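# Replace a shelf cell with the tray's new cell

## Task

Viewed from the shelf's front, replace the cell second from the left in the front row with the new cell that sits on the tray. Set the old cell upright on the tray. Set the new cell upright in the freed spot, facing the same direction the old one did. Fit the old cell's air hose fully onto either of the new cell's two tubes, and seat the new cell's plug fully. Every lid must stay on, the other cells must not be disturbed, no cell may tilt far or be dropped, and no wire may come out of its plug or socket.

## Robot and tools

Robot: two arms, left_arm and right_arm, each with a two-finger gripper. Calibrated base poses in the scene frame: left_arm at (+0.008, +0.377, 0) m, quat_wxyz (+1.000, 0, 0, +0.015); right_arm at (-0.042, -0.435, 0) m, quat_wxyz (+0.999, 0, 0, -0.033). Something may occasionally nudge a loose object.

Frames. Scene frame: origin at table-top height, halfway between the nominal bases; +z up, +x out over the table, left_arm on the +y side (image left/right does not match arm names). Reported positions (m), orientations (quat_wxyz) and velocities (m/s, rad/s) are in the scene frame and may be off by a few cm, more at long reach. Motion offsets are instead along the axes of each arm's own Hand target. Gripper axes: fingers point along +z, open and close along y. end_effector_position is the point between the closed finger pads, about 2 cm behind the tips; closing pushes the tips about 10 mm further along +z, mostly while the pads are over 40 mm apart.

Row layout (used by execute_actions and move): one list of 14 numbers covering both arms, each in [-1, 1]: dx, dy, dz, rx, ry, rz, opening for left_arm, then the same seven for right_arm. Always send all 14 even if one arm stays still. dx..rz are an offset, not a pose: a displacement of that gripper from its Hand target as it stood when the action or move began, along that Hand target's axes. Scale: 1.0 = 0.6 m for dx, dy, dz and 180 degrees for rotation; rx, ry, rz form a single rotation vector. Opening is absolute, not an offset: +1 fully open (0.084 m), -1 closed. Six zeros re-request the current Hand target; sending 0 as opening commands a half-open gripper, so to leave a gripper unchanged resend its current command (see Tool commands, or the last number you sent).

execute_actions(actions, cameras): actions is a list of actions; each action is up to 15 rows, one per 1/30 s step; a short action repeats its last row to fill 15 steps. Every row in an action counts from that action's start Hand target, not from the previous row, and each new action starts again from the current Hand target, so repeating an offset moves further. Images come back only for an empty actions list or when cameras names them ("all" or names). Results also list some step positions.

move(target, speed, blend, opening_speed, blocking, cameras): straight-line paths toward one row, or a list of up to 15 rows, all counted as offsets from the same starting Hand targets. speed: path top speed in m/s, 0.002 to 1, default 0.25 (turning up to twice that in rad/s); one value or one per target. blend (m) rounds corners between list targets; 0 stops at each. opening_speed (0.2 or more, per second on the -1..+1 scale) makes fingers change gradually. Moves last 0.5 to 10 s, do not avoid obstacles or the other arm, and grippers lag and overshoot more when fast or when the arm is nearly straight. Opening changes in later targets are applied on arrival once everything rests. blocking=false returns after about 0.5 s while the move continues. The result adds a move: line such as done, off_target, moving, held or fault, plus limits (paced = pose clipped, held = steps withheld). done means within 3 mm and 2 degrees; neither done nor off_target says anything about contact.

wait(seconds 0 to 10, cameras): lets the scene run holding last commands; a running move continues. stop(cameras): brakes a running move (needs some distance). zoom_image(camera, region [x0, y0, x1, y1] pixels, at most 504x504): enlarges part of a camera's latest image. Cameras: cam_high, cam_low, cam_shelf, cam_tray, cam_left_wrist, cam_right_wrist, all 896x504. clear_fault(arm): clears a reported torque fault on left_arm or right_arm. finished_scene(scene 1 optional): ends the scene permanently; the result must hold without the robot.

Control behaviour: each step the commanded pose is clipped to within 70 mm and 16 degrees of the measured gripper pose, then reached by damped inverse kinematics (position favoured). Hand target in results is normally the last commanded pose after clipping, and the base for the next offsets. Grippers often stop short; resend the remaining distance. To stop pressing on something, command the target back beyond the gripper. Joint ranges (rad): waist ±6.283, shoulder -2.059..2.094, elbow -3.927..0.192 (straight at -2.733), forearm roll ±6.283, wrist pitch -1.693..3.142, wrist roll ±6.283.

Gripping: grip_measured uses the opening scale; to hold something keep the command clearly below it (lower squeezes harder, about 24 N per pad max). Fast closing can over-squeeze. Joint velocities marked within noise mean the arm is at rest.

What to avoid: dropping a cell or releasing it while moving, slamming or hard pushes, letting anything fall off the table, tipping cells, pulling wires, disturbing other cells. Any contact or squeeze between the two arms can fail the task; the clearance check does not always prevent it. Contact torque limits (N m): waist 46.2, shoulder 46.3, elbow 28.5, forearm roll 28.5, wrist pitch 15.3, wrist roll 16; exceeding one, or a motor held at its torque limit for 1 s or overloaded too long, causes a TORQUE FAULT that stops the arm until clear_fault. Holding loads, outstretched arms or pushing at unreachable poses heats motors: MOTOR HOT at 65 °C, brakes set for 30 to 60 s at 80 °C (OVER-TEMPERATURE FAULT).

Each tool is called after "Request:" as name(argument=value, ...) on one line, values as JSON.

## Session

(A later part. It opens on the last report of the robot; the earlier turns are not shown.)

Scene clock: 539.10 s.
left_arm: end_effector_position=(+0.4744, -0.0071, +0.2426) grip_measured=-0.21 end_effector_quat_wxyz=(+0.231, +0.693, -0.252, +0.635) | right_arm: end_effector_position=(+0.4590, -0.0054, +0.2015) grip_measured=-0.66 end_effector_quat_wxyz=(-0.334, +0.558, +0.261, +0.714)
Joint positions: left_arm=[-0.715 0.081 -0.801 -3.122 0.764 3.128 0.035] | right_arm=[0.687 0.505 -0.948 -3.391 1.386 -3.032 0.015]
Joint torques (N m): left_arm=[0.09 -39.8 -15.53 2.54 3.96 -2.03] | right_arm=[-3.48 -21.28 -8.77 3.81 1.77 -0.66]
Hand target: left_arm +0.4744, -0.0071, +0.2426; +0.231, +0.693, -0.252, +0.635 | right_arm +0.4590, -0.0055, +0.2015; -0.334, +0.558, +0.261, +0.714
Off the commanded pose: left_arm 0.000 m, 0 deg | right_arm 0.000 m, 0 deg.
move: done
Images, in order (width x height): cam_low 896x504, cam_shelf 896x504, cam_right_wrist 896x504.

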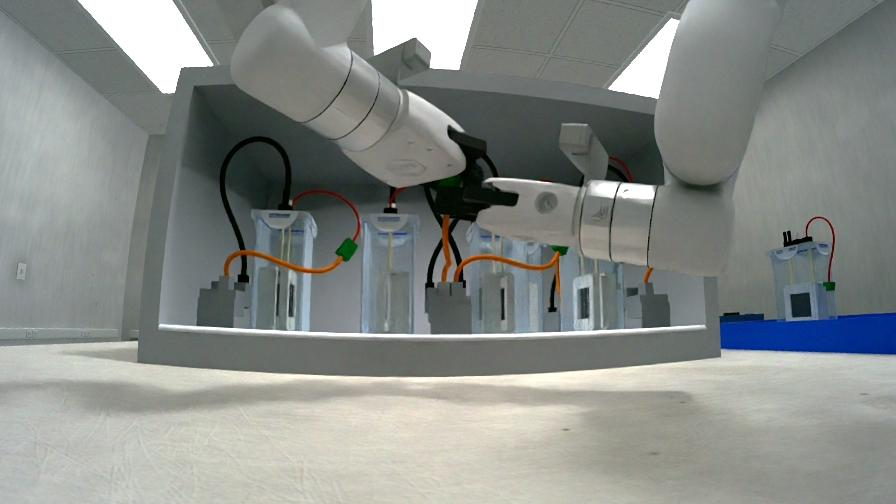

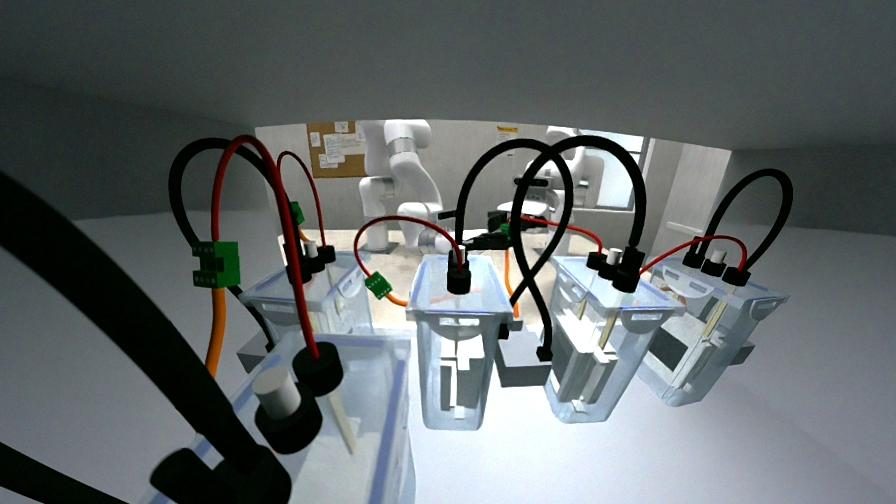

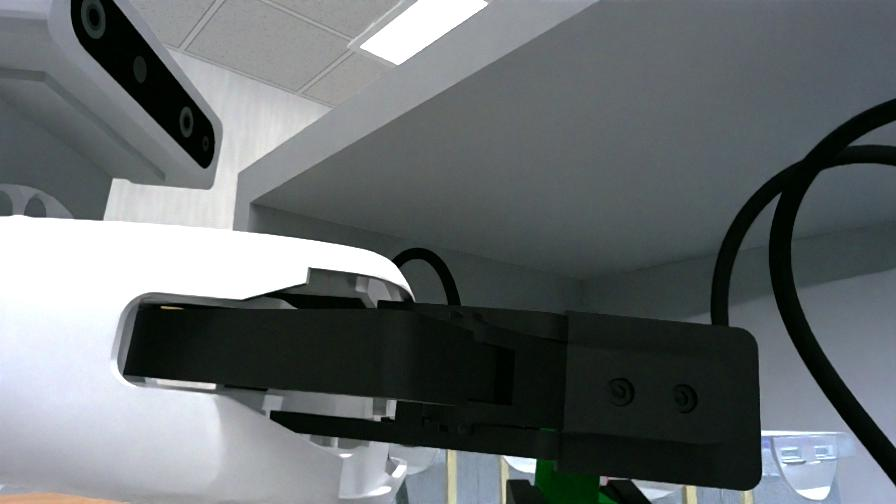

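Request:
move(target=[0.0137,0,-0.02,0,0,0,-0.2,0,0,0,0,0,0,-1], speed=0.05, cameras=["cam_right_wrist","cam_shelf","cam_low"])

Request:
zoom_image(camera="cam_shelf", region=[460, 190, 540, 260])

Request:
zoom_image(camera="cam_low", region=[400, 120, 540, 240])

Request:
zoom_image(camera="cam_right_wrist", region=[500, 280, 800, 504])

Scene clock: 545.77 s.
left_arm: end_effector_position=(+0.4658, +0.0002, +0.2518) grip_measured=-0.21 end_effector_quat_wxyz=(+0.231, +0.693, -0.252, +0.635) | right_arm: end_effector_position=(+0.4590, -0.0055, +0.2015) grip_measured=-0.66 end_effector_quat_wxyz=(-0.334, +0.558, +0.261, +0.714)
Joint positions: left_arm=[-0.715 0.027 -0.767 -3.121 0.745 3.127 0.035] | right_arm=[0.687 0.505 -0.948 -3.391 1.386 -3.032 0.015]
Joint torques (N m): left_arm=[4.28 -40.64 -12.72 3.19 0.93 -1.96] | right_arm=[-3.24 -21.32 -8.36 3.39 1.84 1.84]
Hand target: left_arm +0.4658, +0.0002, +0.2518; +0.231, +0.693, -0.252, +0.635 | right_arm +0.4590, -0.0055, +0.2015; -0.334, +0.558, +0.261, +0.714
Off the commanded pose: left_arm 0.000 m, 0 deg | right_arm 0.000 m, 0 deg.
move: done
Images, in order (width x height): cam_low 896x504, cam_shelf 896x504, cam_right_wrist 896x504.

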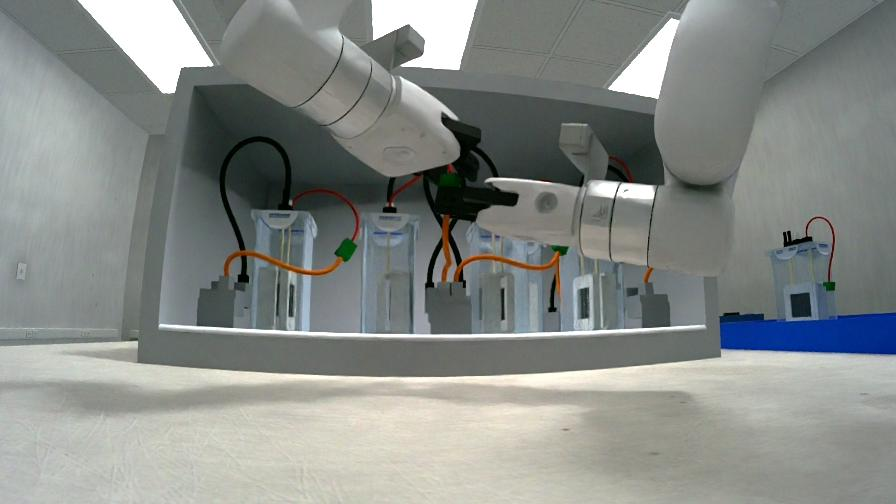

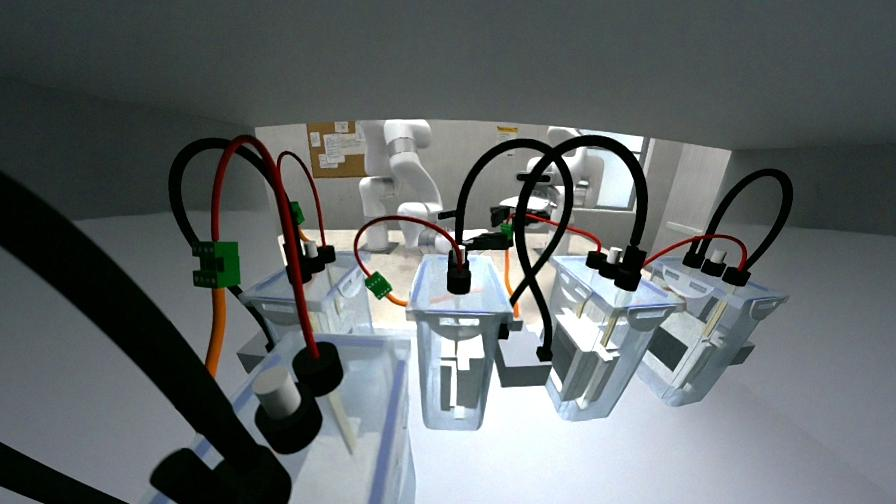

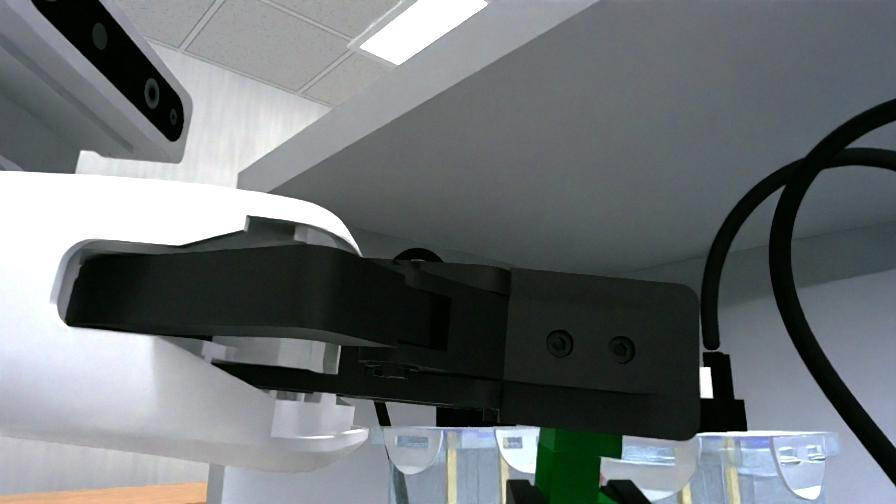

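Scaled by 6.300 from the camera's 896x504 image, which has a finer 1280x720 frame.

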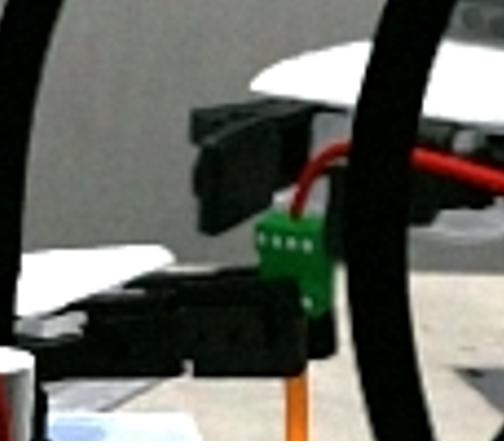

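Scaled by 3.600 from the camera's 896x504 image, which has a finer 1280x720 frame.

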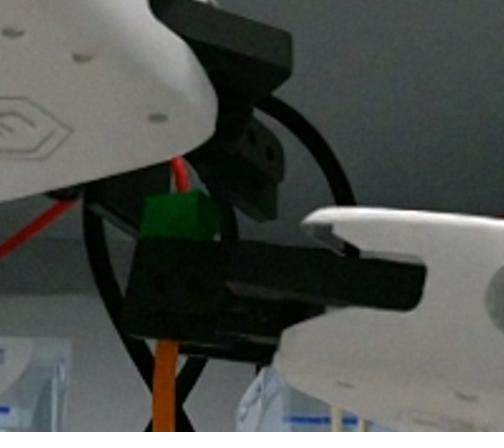

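Scaled by 1.680 from the camera's 896x504 image, which has a finer 1280x720 frame.

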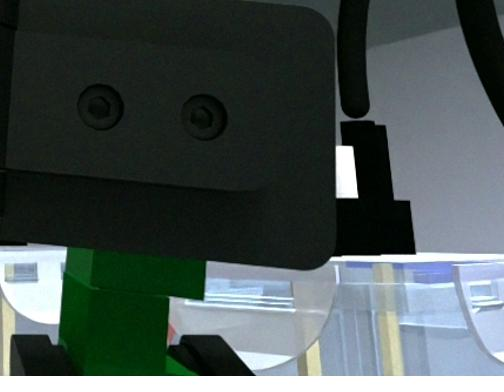

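Request:
move(target=[-0.006,0,0,0,0,0,-0.2,0,0,0,0,0,0,-1], speed=0.05, cameras=["cam_right_wrist"])

Request:
zoom_image(camera="cam_right_wrist", region=[500, 380, 720, 504])

Scene clock: 550.10 s.
left_arm: end_effector_position=(+0.4656, +0.0004, +0.2482) grip_measured=-0.21 end_effector_quat_wxyz=(+0.232, +0.693, -0.252, +0.635) | right_arm: end_effector_position=(+0.4590, -0.0055, +0.2015) grip_measured=-0.66 end_effector_quat_wxyz=(-0.334, +0.558, +0.261, +0.714)
Joint positions: left_arm=[-0.715 0.033 -0.762 -3.121 0.756 3.127 0.035] | right_arm=[0.687 0.505 -0.948 -3.391 1.386 -3.032 0.015]
Joint torques (N m): left_arm=[4.88 -20.87 -11.19 -2.77 4.8 0.38] | right_arm=[-2.23 -21.49 -8.81 1.51 1.74 1.96]
Hand target: left_arm +0.4656, +0.0004, +0.2482; +0.231, +0.693, -0.252, +0.635 | right_arm +0.4590, -0.0055, +0.2015; -0.334, +0.558, +0.261, +0.714
Off the commanded pose: left_arm 0.000 m, 0 deg | right_arm 0.000 m, 0 deg.
move: done
Images, in order (width x height): cam_right_wrist 896x504.

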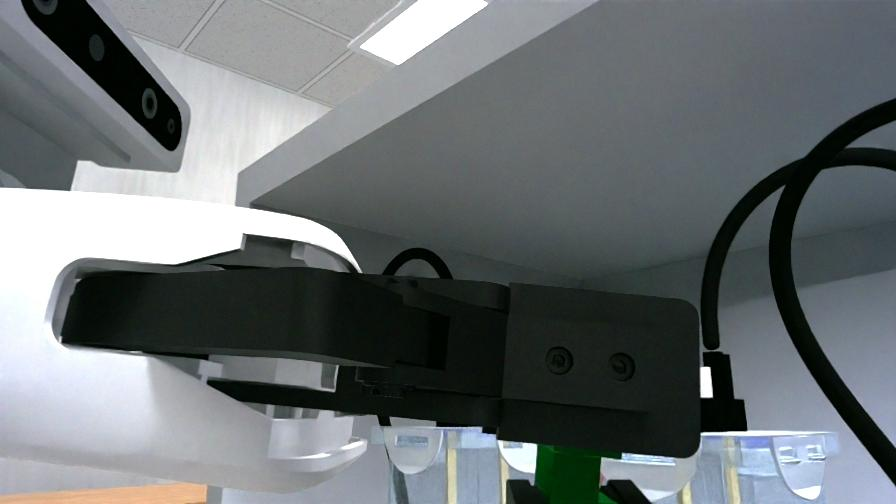

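Scaled by 2.291 from the camera's 896x504 image, which has a finer 1280x720 frame.

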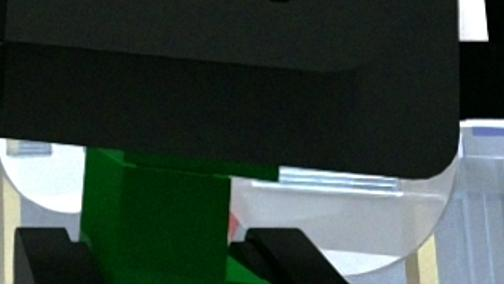

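Request:
move(target=[0,0,0,0,0,0,-1,0,0,0,0,0,0,-1], opening_speed=0.4, cameras=["cam_right_wrist","cam_shelf","cam_low"])

Request:
zoom_image(camera="cam_right_wrist", region=[500, 380, 720, 504])

Request:
zoom_image(camera="cam_shelf", region=[460, 190, 540, 260])

Request:
zoom_image(camera="cam_low", region=[400, 120, 540, 240])

Scene clock: 555.90 s.
left_arm: end_effector_position=(+0.4656, +0.0004, +0.2482) grip_measured=-0.55 end_effector_quat_wxyz=(+0.231, +0.693, -0.252, +0.635) | right_arm: end_effector_position=(+0.4590, -0.0055, +0.2015) grip_measured=-0.66 end_effector_quat_wxyz=(-0.334, +0.558, +0.261, +0.714)
Joint positions: left_arm=[-0.715 0.034 -0.762 -3.121 0.756 3.127 0.02] | right_arm=[0.687 0.505 -0.948 -3.391 1.386 -3.032 0.015]
Joint torques (N m): left_arm=[-0.48 -29.93 -16.33 -0.99 4.86 1.87] | right_arm=[-0.57 -21.58 -12.49 -1.51 1.71 2]
Hand target: left_arm +0.4656, +0.0004, +0.2482; +0.231, +0.693, -0.252, +0.635 | right_arm +0.4590, -0.0055, +0.2015; -0.334, +0.558, +0.261, +0.714
Off the commanded pose: left_arm 0.000 m, 0 deg | right_arm 0.000 m, 0 deg.
move: done
Images, in order (width x height): cam_low 896x504, cam_shelf 896x504, cam_right_wrist 896x504.

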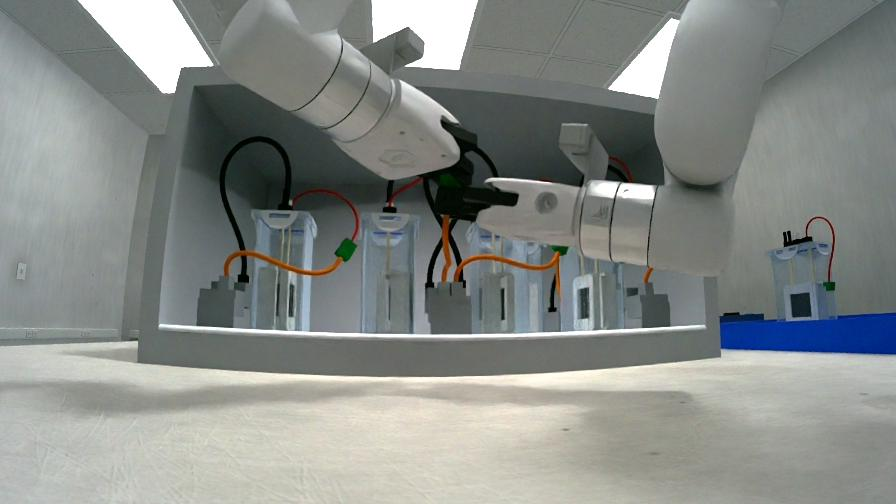

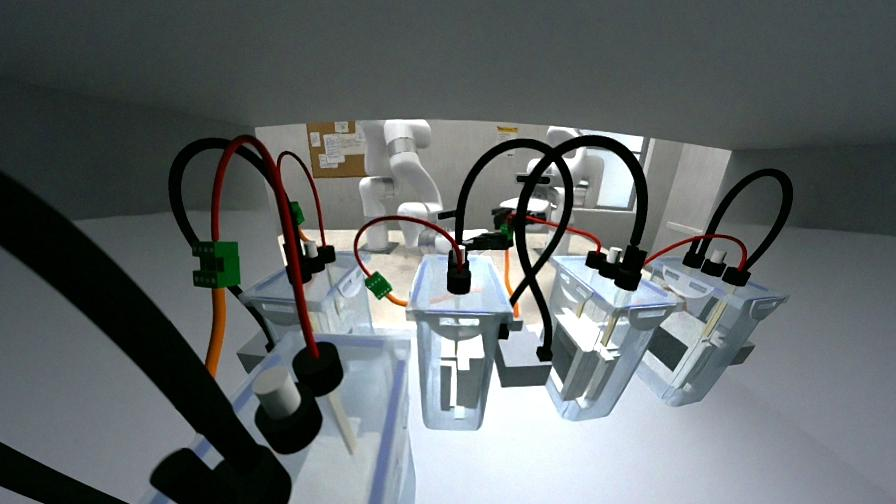

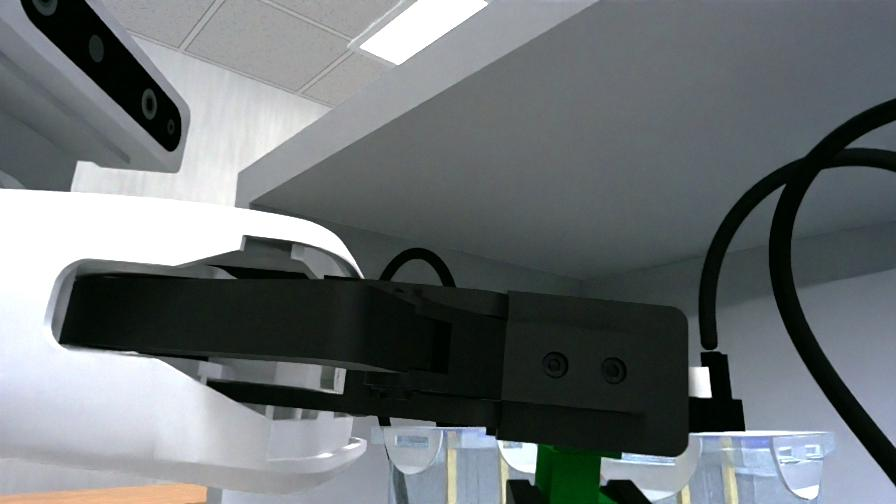

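Scaled by 2.291 from the camera's 896x504 image, which has a finer 1280x720 frame.

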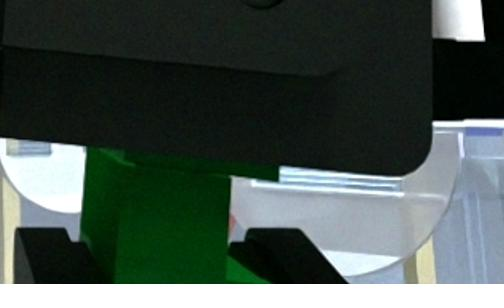

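Scaled by 6.300 from the camera's 896x504 image, which has a finer 1280x720 frame.

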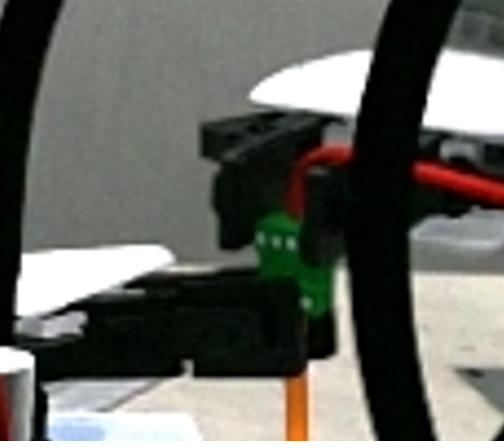

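Scaled by 3.600 from the camera's 896x504 image, which has a finer 1280x720 frame.

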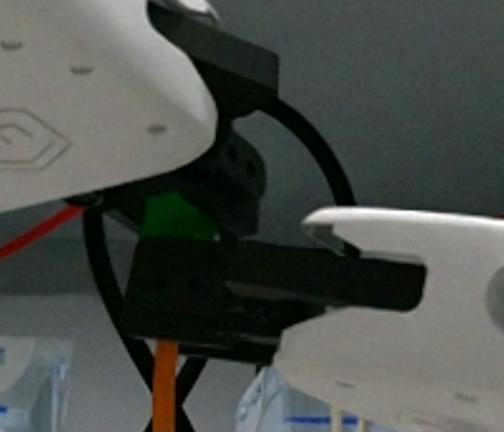

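Request:
move(target=[0.008,0,0,0,0,0,-1,0,0,0,0,0,0,-1], speed=0.03, cameras=["cam_right_wrist","cam_shelf"])

Request:
zoom_image(camera="cam_right_wrist", region=[500, 380, 720, 504])

Request:
zoom_image(camera="cam_shelf", region=[460, 190, 540, 260])

Scene clock: 561.80 s.
left_arm: end_effector_position=(+0.4659, +0.0001, +0.2529) grip_measured=-0.55 end_effector_quat_wxyz=(+0.231, +0.693, -0.252, +0.635) | right_arm: end_effector_position=(+0.4591, -0.0054, +0.2018) grip_measured=-0.66 end_effector_quat_wxyz=(-0.334, +0.557, +0.261, +0.714)
Joint positions: left_arm=[-0.715 0.025 -0.768 -3.121 0.741 3.127 0.02] | right_arm=[0.687 0.505 -0.949 -3.391 1.386 -3.032 0.015]
Joint torques (N m): left_arm=[-5.83 -54.62 -29.27 3.64 6.23 -1.4] | right_arm=[0.85 -15.82 -1.93 -3.61 -4.01 1.95]
Hand target: left_arm +0.4659, +0.0001, +0.2530; +0.231, +0.693, -0.252, +0.635 | right_arm +0.4590, -0.0055, +0.2015; -0.334, +0.558, +0.261, +0.714
Off the commanded pose: left_arm 0.000 m, 0 deg | right_arm 0.000 m, 0 deg.
move: done
Images, in order (width x height): cam_shelf 896x504, cam_right_wrist 896x504.

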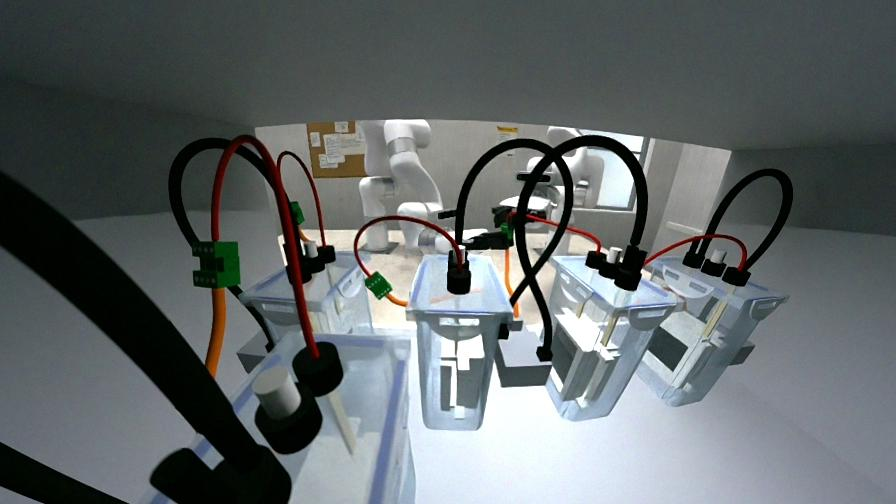

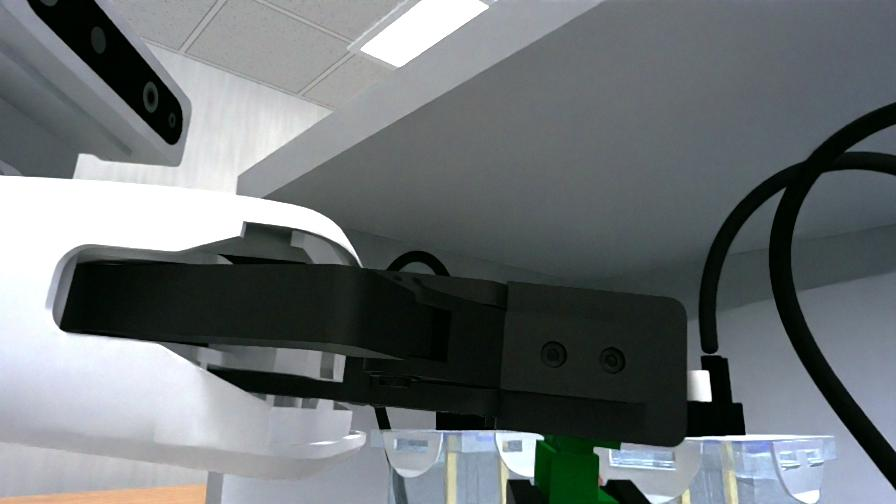

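Scaled by 2.291 from the camera's 896x504 image, which has a finer 1280x720 frame.

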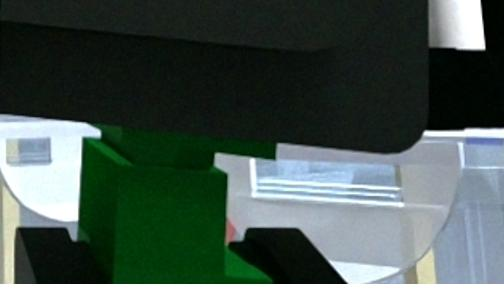

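Scaled by 6.300 from the camera's 896x504 image, which has a finer 1280x720 frame.

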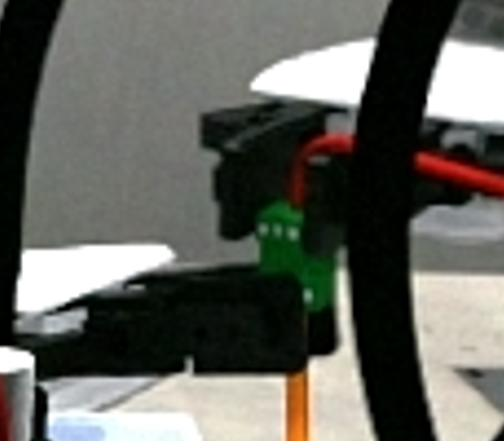

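Request:
move(target=[0.03,0,0,0,0,0,-1,0,0,0,0,0,0,-1], speed=0.04, cameras=["cam_right_wrist","cam_shelf"])

Request:
zoom_image(camera="cam_right_wrist", region=[480, 320, 720, 504])

Request:
zoom_image(camera="cam_shelf", region=[460, 190, 540, 260])

Scene clock: 566.57 s.
left_arm: end_effector_position=(+0.4671, -0.0009, +0.2709) grip_measured=-0.55 end_effector_quat_wxyz=(+0.231, +0.693, -0.252, +0.635) | right_arm: end_effector_position=(+0.4590, -0.0055, +0.2015) grip_measured=-0.66 end_effector_quat_wxyz=(-0.334, +0.558, +0.261, +0.714)
Joint positions: left_arm=[-0.715 -0.007 -0.791 -3.12 0.686 3.125 0.02] | right_arm=[0.687 0.505 -0.948 -3.392 1.386 -3.032 0.015]
Joint torques (N m): left_arm=[-5.87 -38.9 -19.41 3.62 0.09 -1.96] | right_arm=[2.38 -30.47 -13.62 0.07 4.65 1.99]
Hand target: left_arm +0.4671, -0.0009, +0.2709; +0.231, +0.693, -0.252, +0.635 | right_arm +0.4590, -0.0055, +0.2015; -0.334, +0.558, +0.261, +0.714
Off the commanded pose: left_arm 0.000 m, 0 deg | right_arm 0.000 m, 0 deg.
move: done
Images, in order (width x height): cam_shelf 896x504, cam_right_wrist 896x504.

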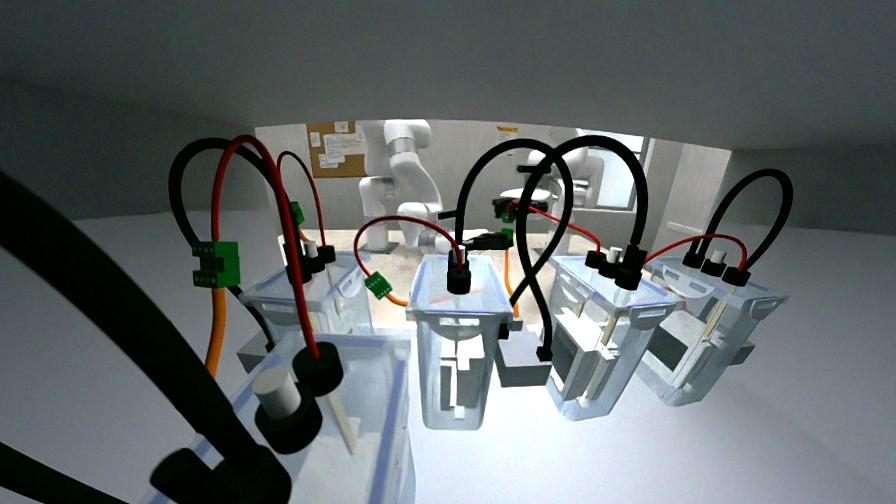

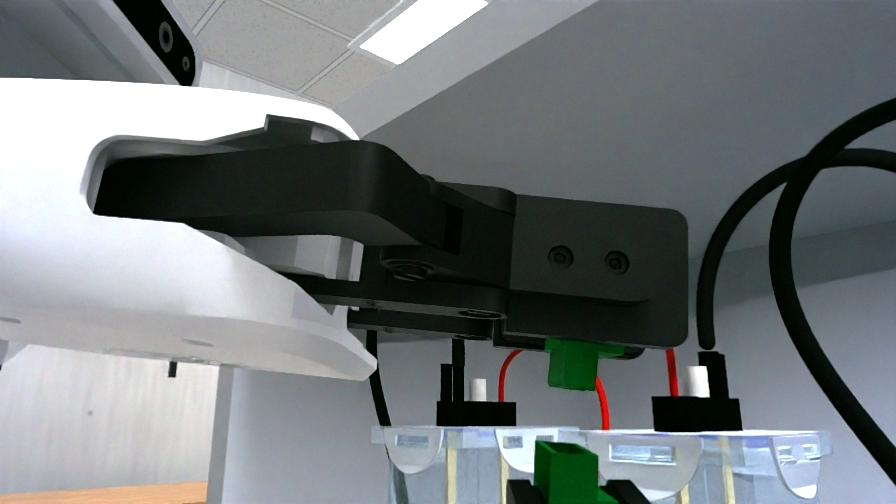

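Scaled by 2.100 from the camera's 896x504 image, which has a finer 1280x720 frame.

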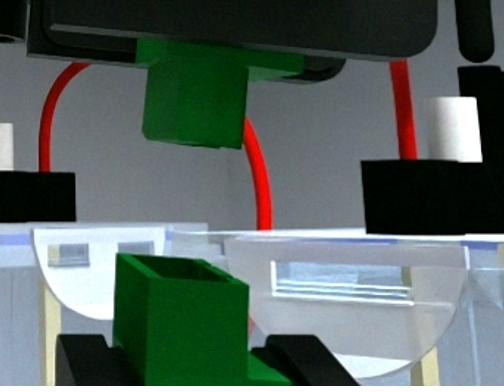

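Scaled by 6.300 from the camera's 896x504 image, which has a finer 1280x720 frame.

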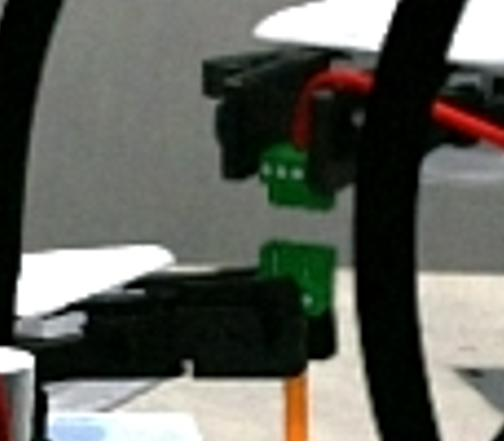

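Request:
move(target=[-0.009,-0.139,0.0867,0.2213,0,-0.0193,-1,0,0,0,0,0,0,-1], speed=0.12, cameras=["cam_right_wrist","cam_shelf","cam_left_wrist","cam_high"])

Scene clock: 588.40 s.
left_arm: end_effector_position=(+0.5600, +0.0300, +0.2610) grip_measured=-0.55 end_effector_quat_wxyz=(+0.000, +0.737, +0.000, +0.676) | right_arm: end_effector_position=(+0.4590, -0.0055, +0.2015) grip_measured=-0.66 end_effector_quat_wxyz=(-0.334, +0.558, +0.261, +0.714)
Joint positions: left_arm=[-0.805 0.279 -1.08 -4.155 0.962 3.798 0.02] | right_arm=[0.687 0.505 -0.948 -3.391 1.386 -3.032 0.015]
Joint torques (N m): left_arm=[-4.25 -29.55 -19.56 -2.63 4.4 1.92] | right_arm=[3.41 -30.61 -13.76 3.63 4.65 1.89]
Hand target: left_arm +0.5600, +0.0300, +0.2610; +0.000, +0.737, +0.000, +0.676 | right_arm +0.4590, -0.0055, +0.2015; -0.334, +0.558, +0.261, +0.714
Off the commanded pose: left_arm 0.000 m, 0 deg | right_arm 0.000 m, 0 deg.
move: done
Images, in order (width x height): cam_high 896x504, cam_shelf 896x504, cam_left_wrist 896x504, cam_right_wrist 896x504.

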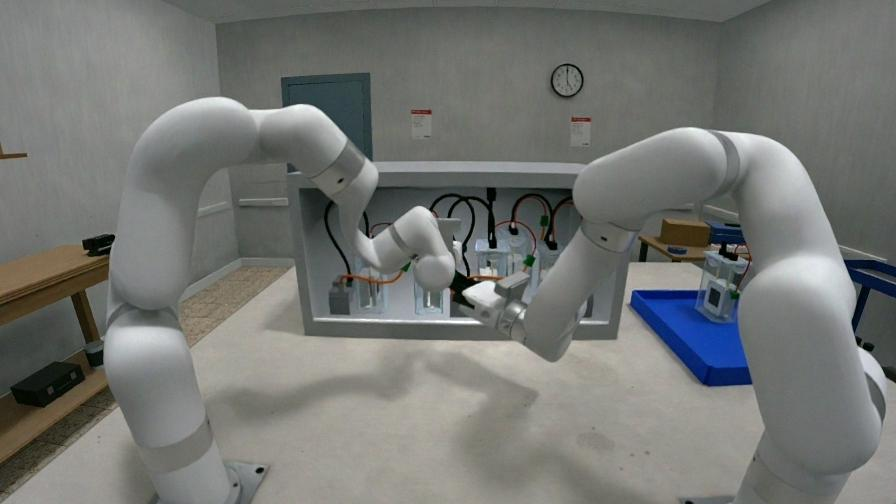

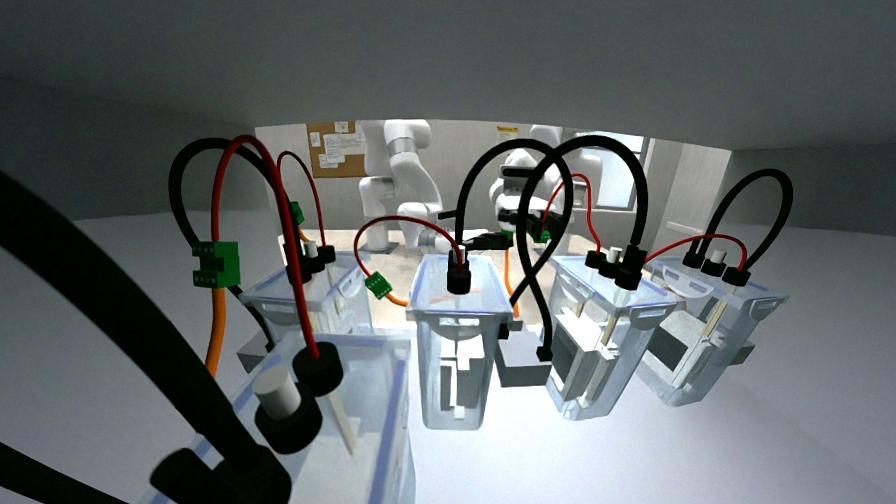

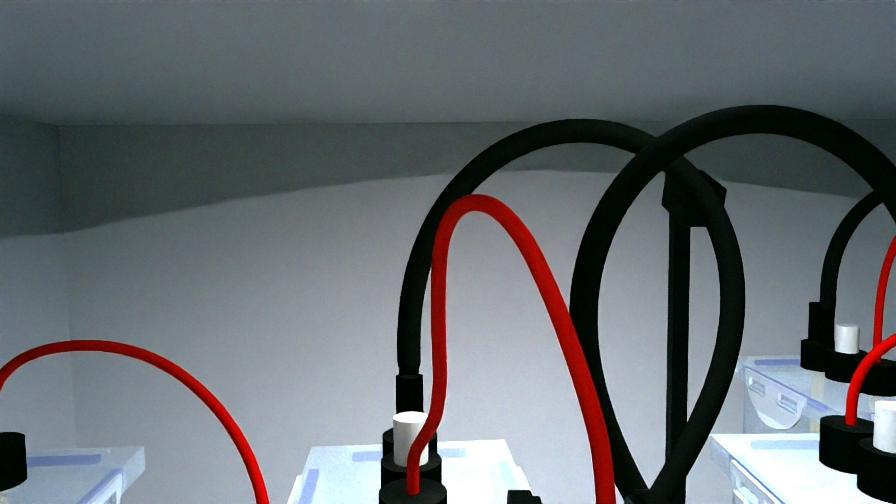

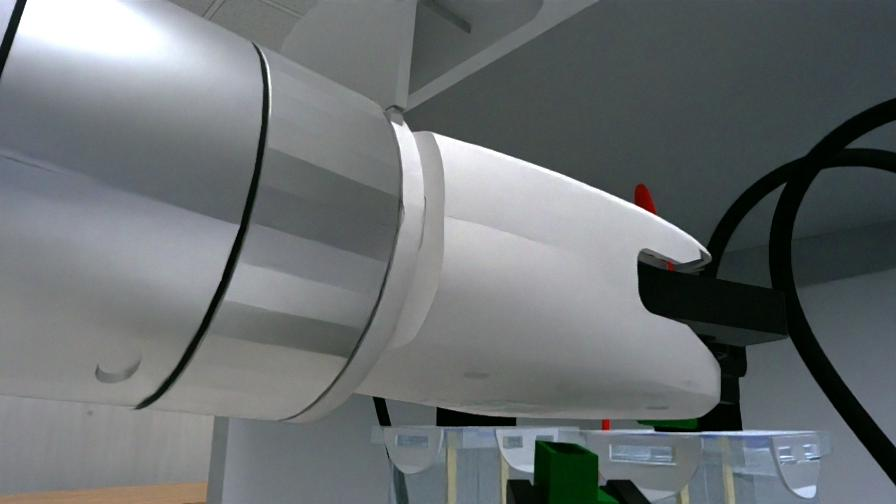

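Request:
move(target=[0,0,0,0,0,0,-0.1,0,0,0,0,0,0,-1], opening_speed=0.3, cameras=["cam_shelf","cam_left_wrist"])

Request:
zoom_image(camera="cam_shelf", region=[480, 170, 620, 280])

Scene clock: 597.10 s.
left_arm: end_effector_position=(+0.5600, +0.0300, +0.2610) grip_measured=-0.11 end_effector_quat_wxyz=(+0.000, +0.737, +0.000, +0.676) | right_arm: end_effector_position=(+0.4590, -0.0055, +0.2015) grip_measured=-0.66 end_effector_quat_wxyz=(-0.334, +0.558, +0.261, +0.714)
Joint positions: left_arm=[-0.805 0.279 -1.08 -4.155 0.962 3.799 0.039] | right_arm=[0.687 0.505 -0.948 -3.391 1.386 -3.032 0.015]
Joint torques (N m): left_arm=[-4.14 -30.9 -19.09 -1.87 3.64 1.93] | right_arm=[3.52 -30.37 -13.66 3.61 4.7 2.01]
Hand target: left_arm +0.5600, +0.0300, +0.2610; +0.000, +0.737, +0.000, +0.676 | right_arm +0.4590, -0.0055, +0.2015; -0.334, +0.558, +0.261, +0.714
Off the commanded pose: left_arm 0.000 m, 0 deg | right_arm 0.000 m, 0 deg.
move: done
Images, in order (width x height): cam_shelf 896x504, cam_left_wrist 896x504.

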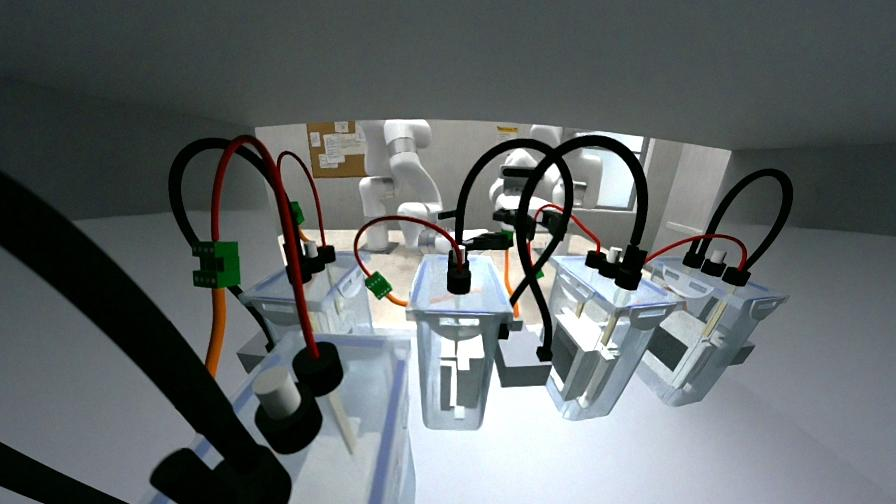

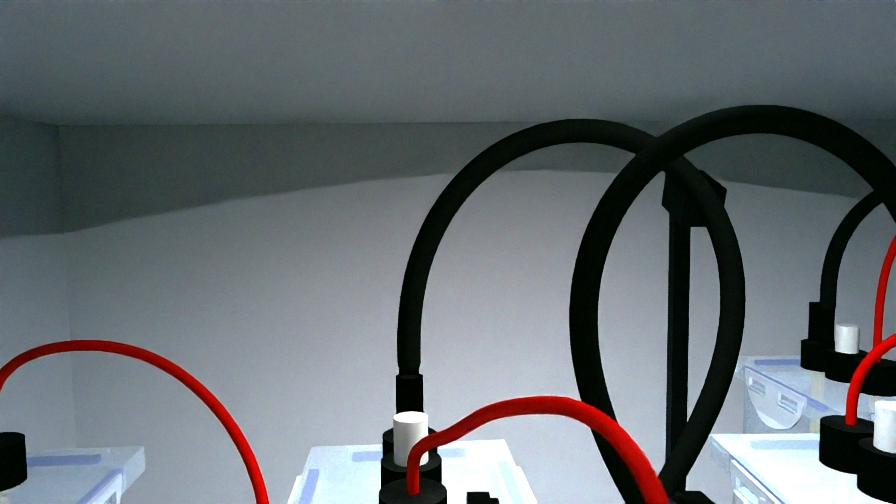

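Scaled by 3.600 from the camera's 896x504 image, which has a finer 1280x720 frame.

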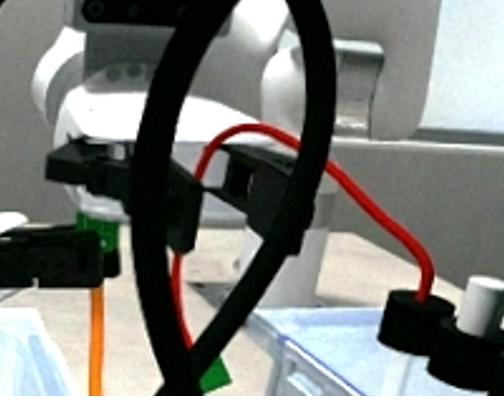

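Request:
move(target=[0,0,-0.2,0,0,0,0,0,0,0,0,0,0,-1], speed=0.15, cameras=["cam_shelf","cam_left_wrist"])

Request:
zoom_image(camera="cam_shelf", region=[480, 170, 620, 280])

Scene clock: 600.83 s.
left_arm: end_effector_position=(+0.4405, +0.0300, +0.2714) grip_measured=-0.01 end_effector_quat_wxyz=(+0.000, +0.737, +0.000, +0.676) | right_arm: end_effector_position=(+0.4590, -0.0055, +0.2015) grip_measured=-0.66 end_effector_quat_wxyz=(-0.334, +0.558, +0.261, +0.714)
Joint positions: left_arm=[-1.041 0.031 -0.781 -4.341 1.132 3.831 0.044] | right_arm=[0.687 0.505 -0.948 -3.391 1.386 -3.032 0.015]
Joint torques (N m): left_arm=[-4.28 -37.93 -11.51 -1.91 4.29 1.98] | right_arm=[3.65 -30.61 -13.53 3.64 4.66 1.87]
Hand target: left_arm +0.4405, +0.0300, +0.2714; +0.000, +0.737, +0.000, +0.676 | right_arm +0.4590, -0.0055, +0.2015; -0.334, +0.558, +0.261, +0.714
Off the commanded pose: left_arm 0.000 m, 0 deg | right_arm 0.000 m, 0 deg.
move: done
Images, in order (width x height): cam_shelf 896x504, cam_left_wrist 896x504.

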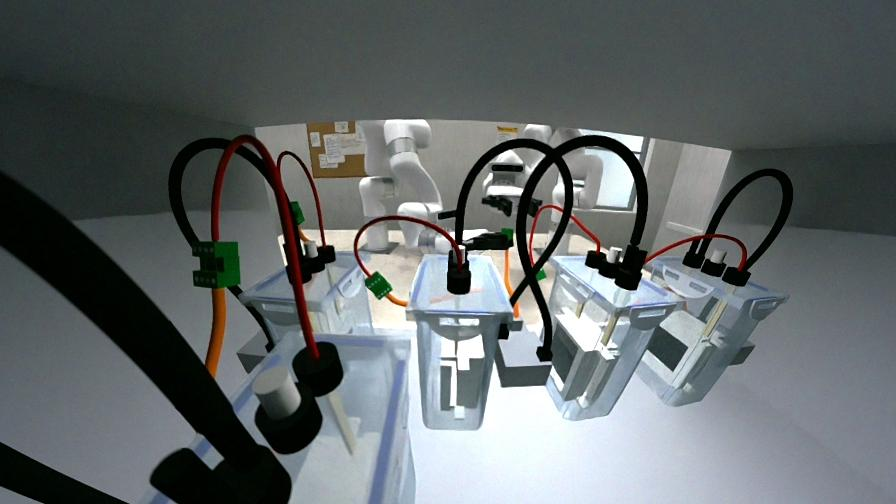

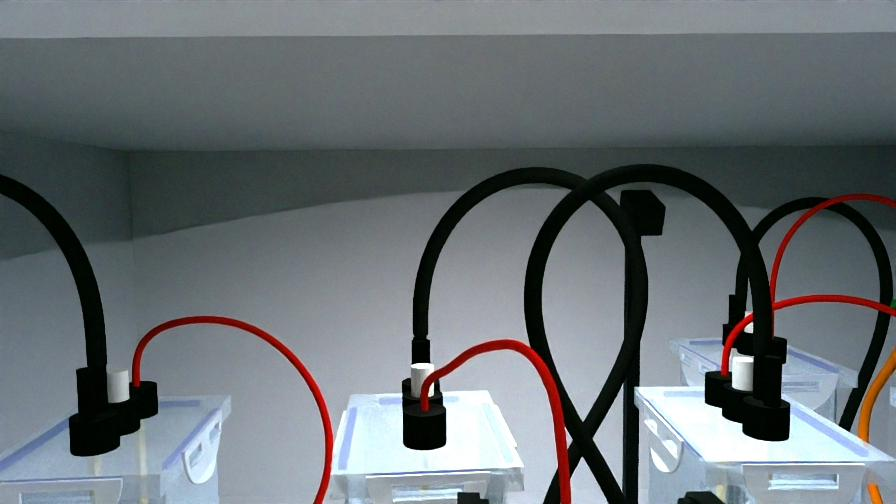

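Scaled by 3.600 from the camera's 896x504 image, which has a finer 1280x720 frame.

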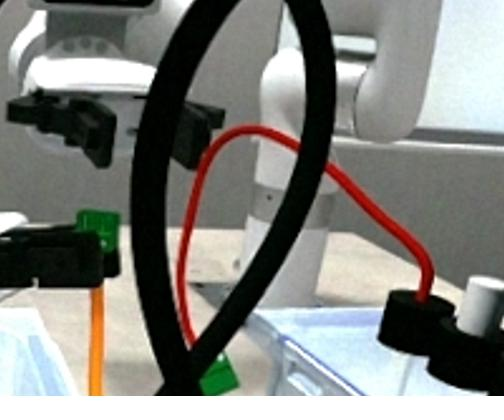

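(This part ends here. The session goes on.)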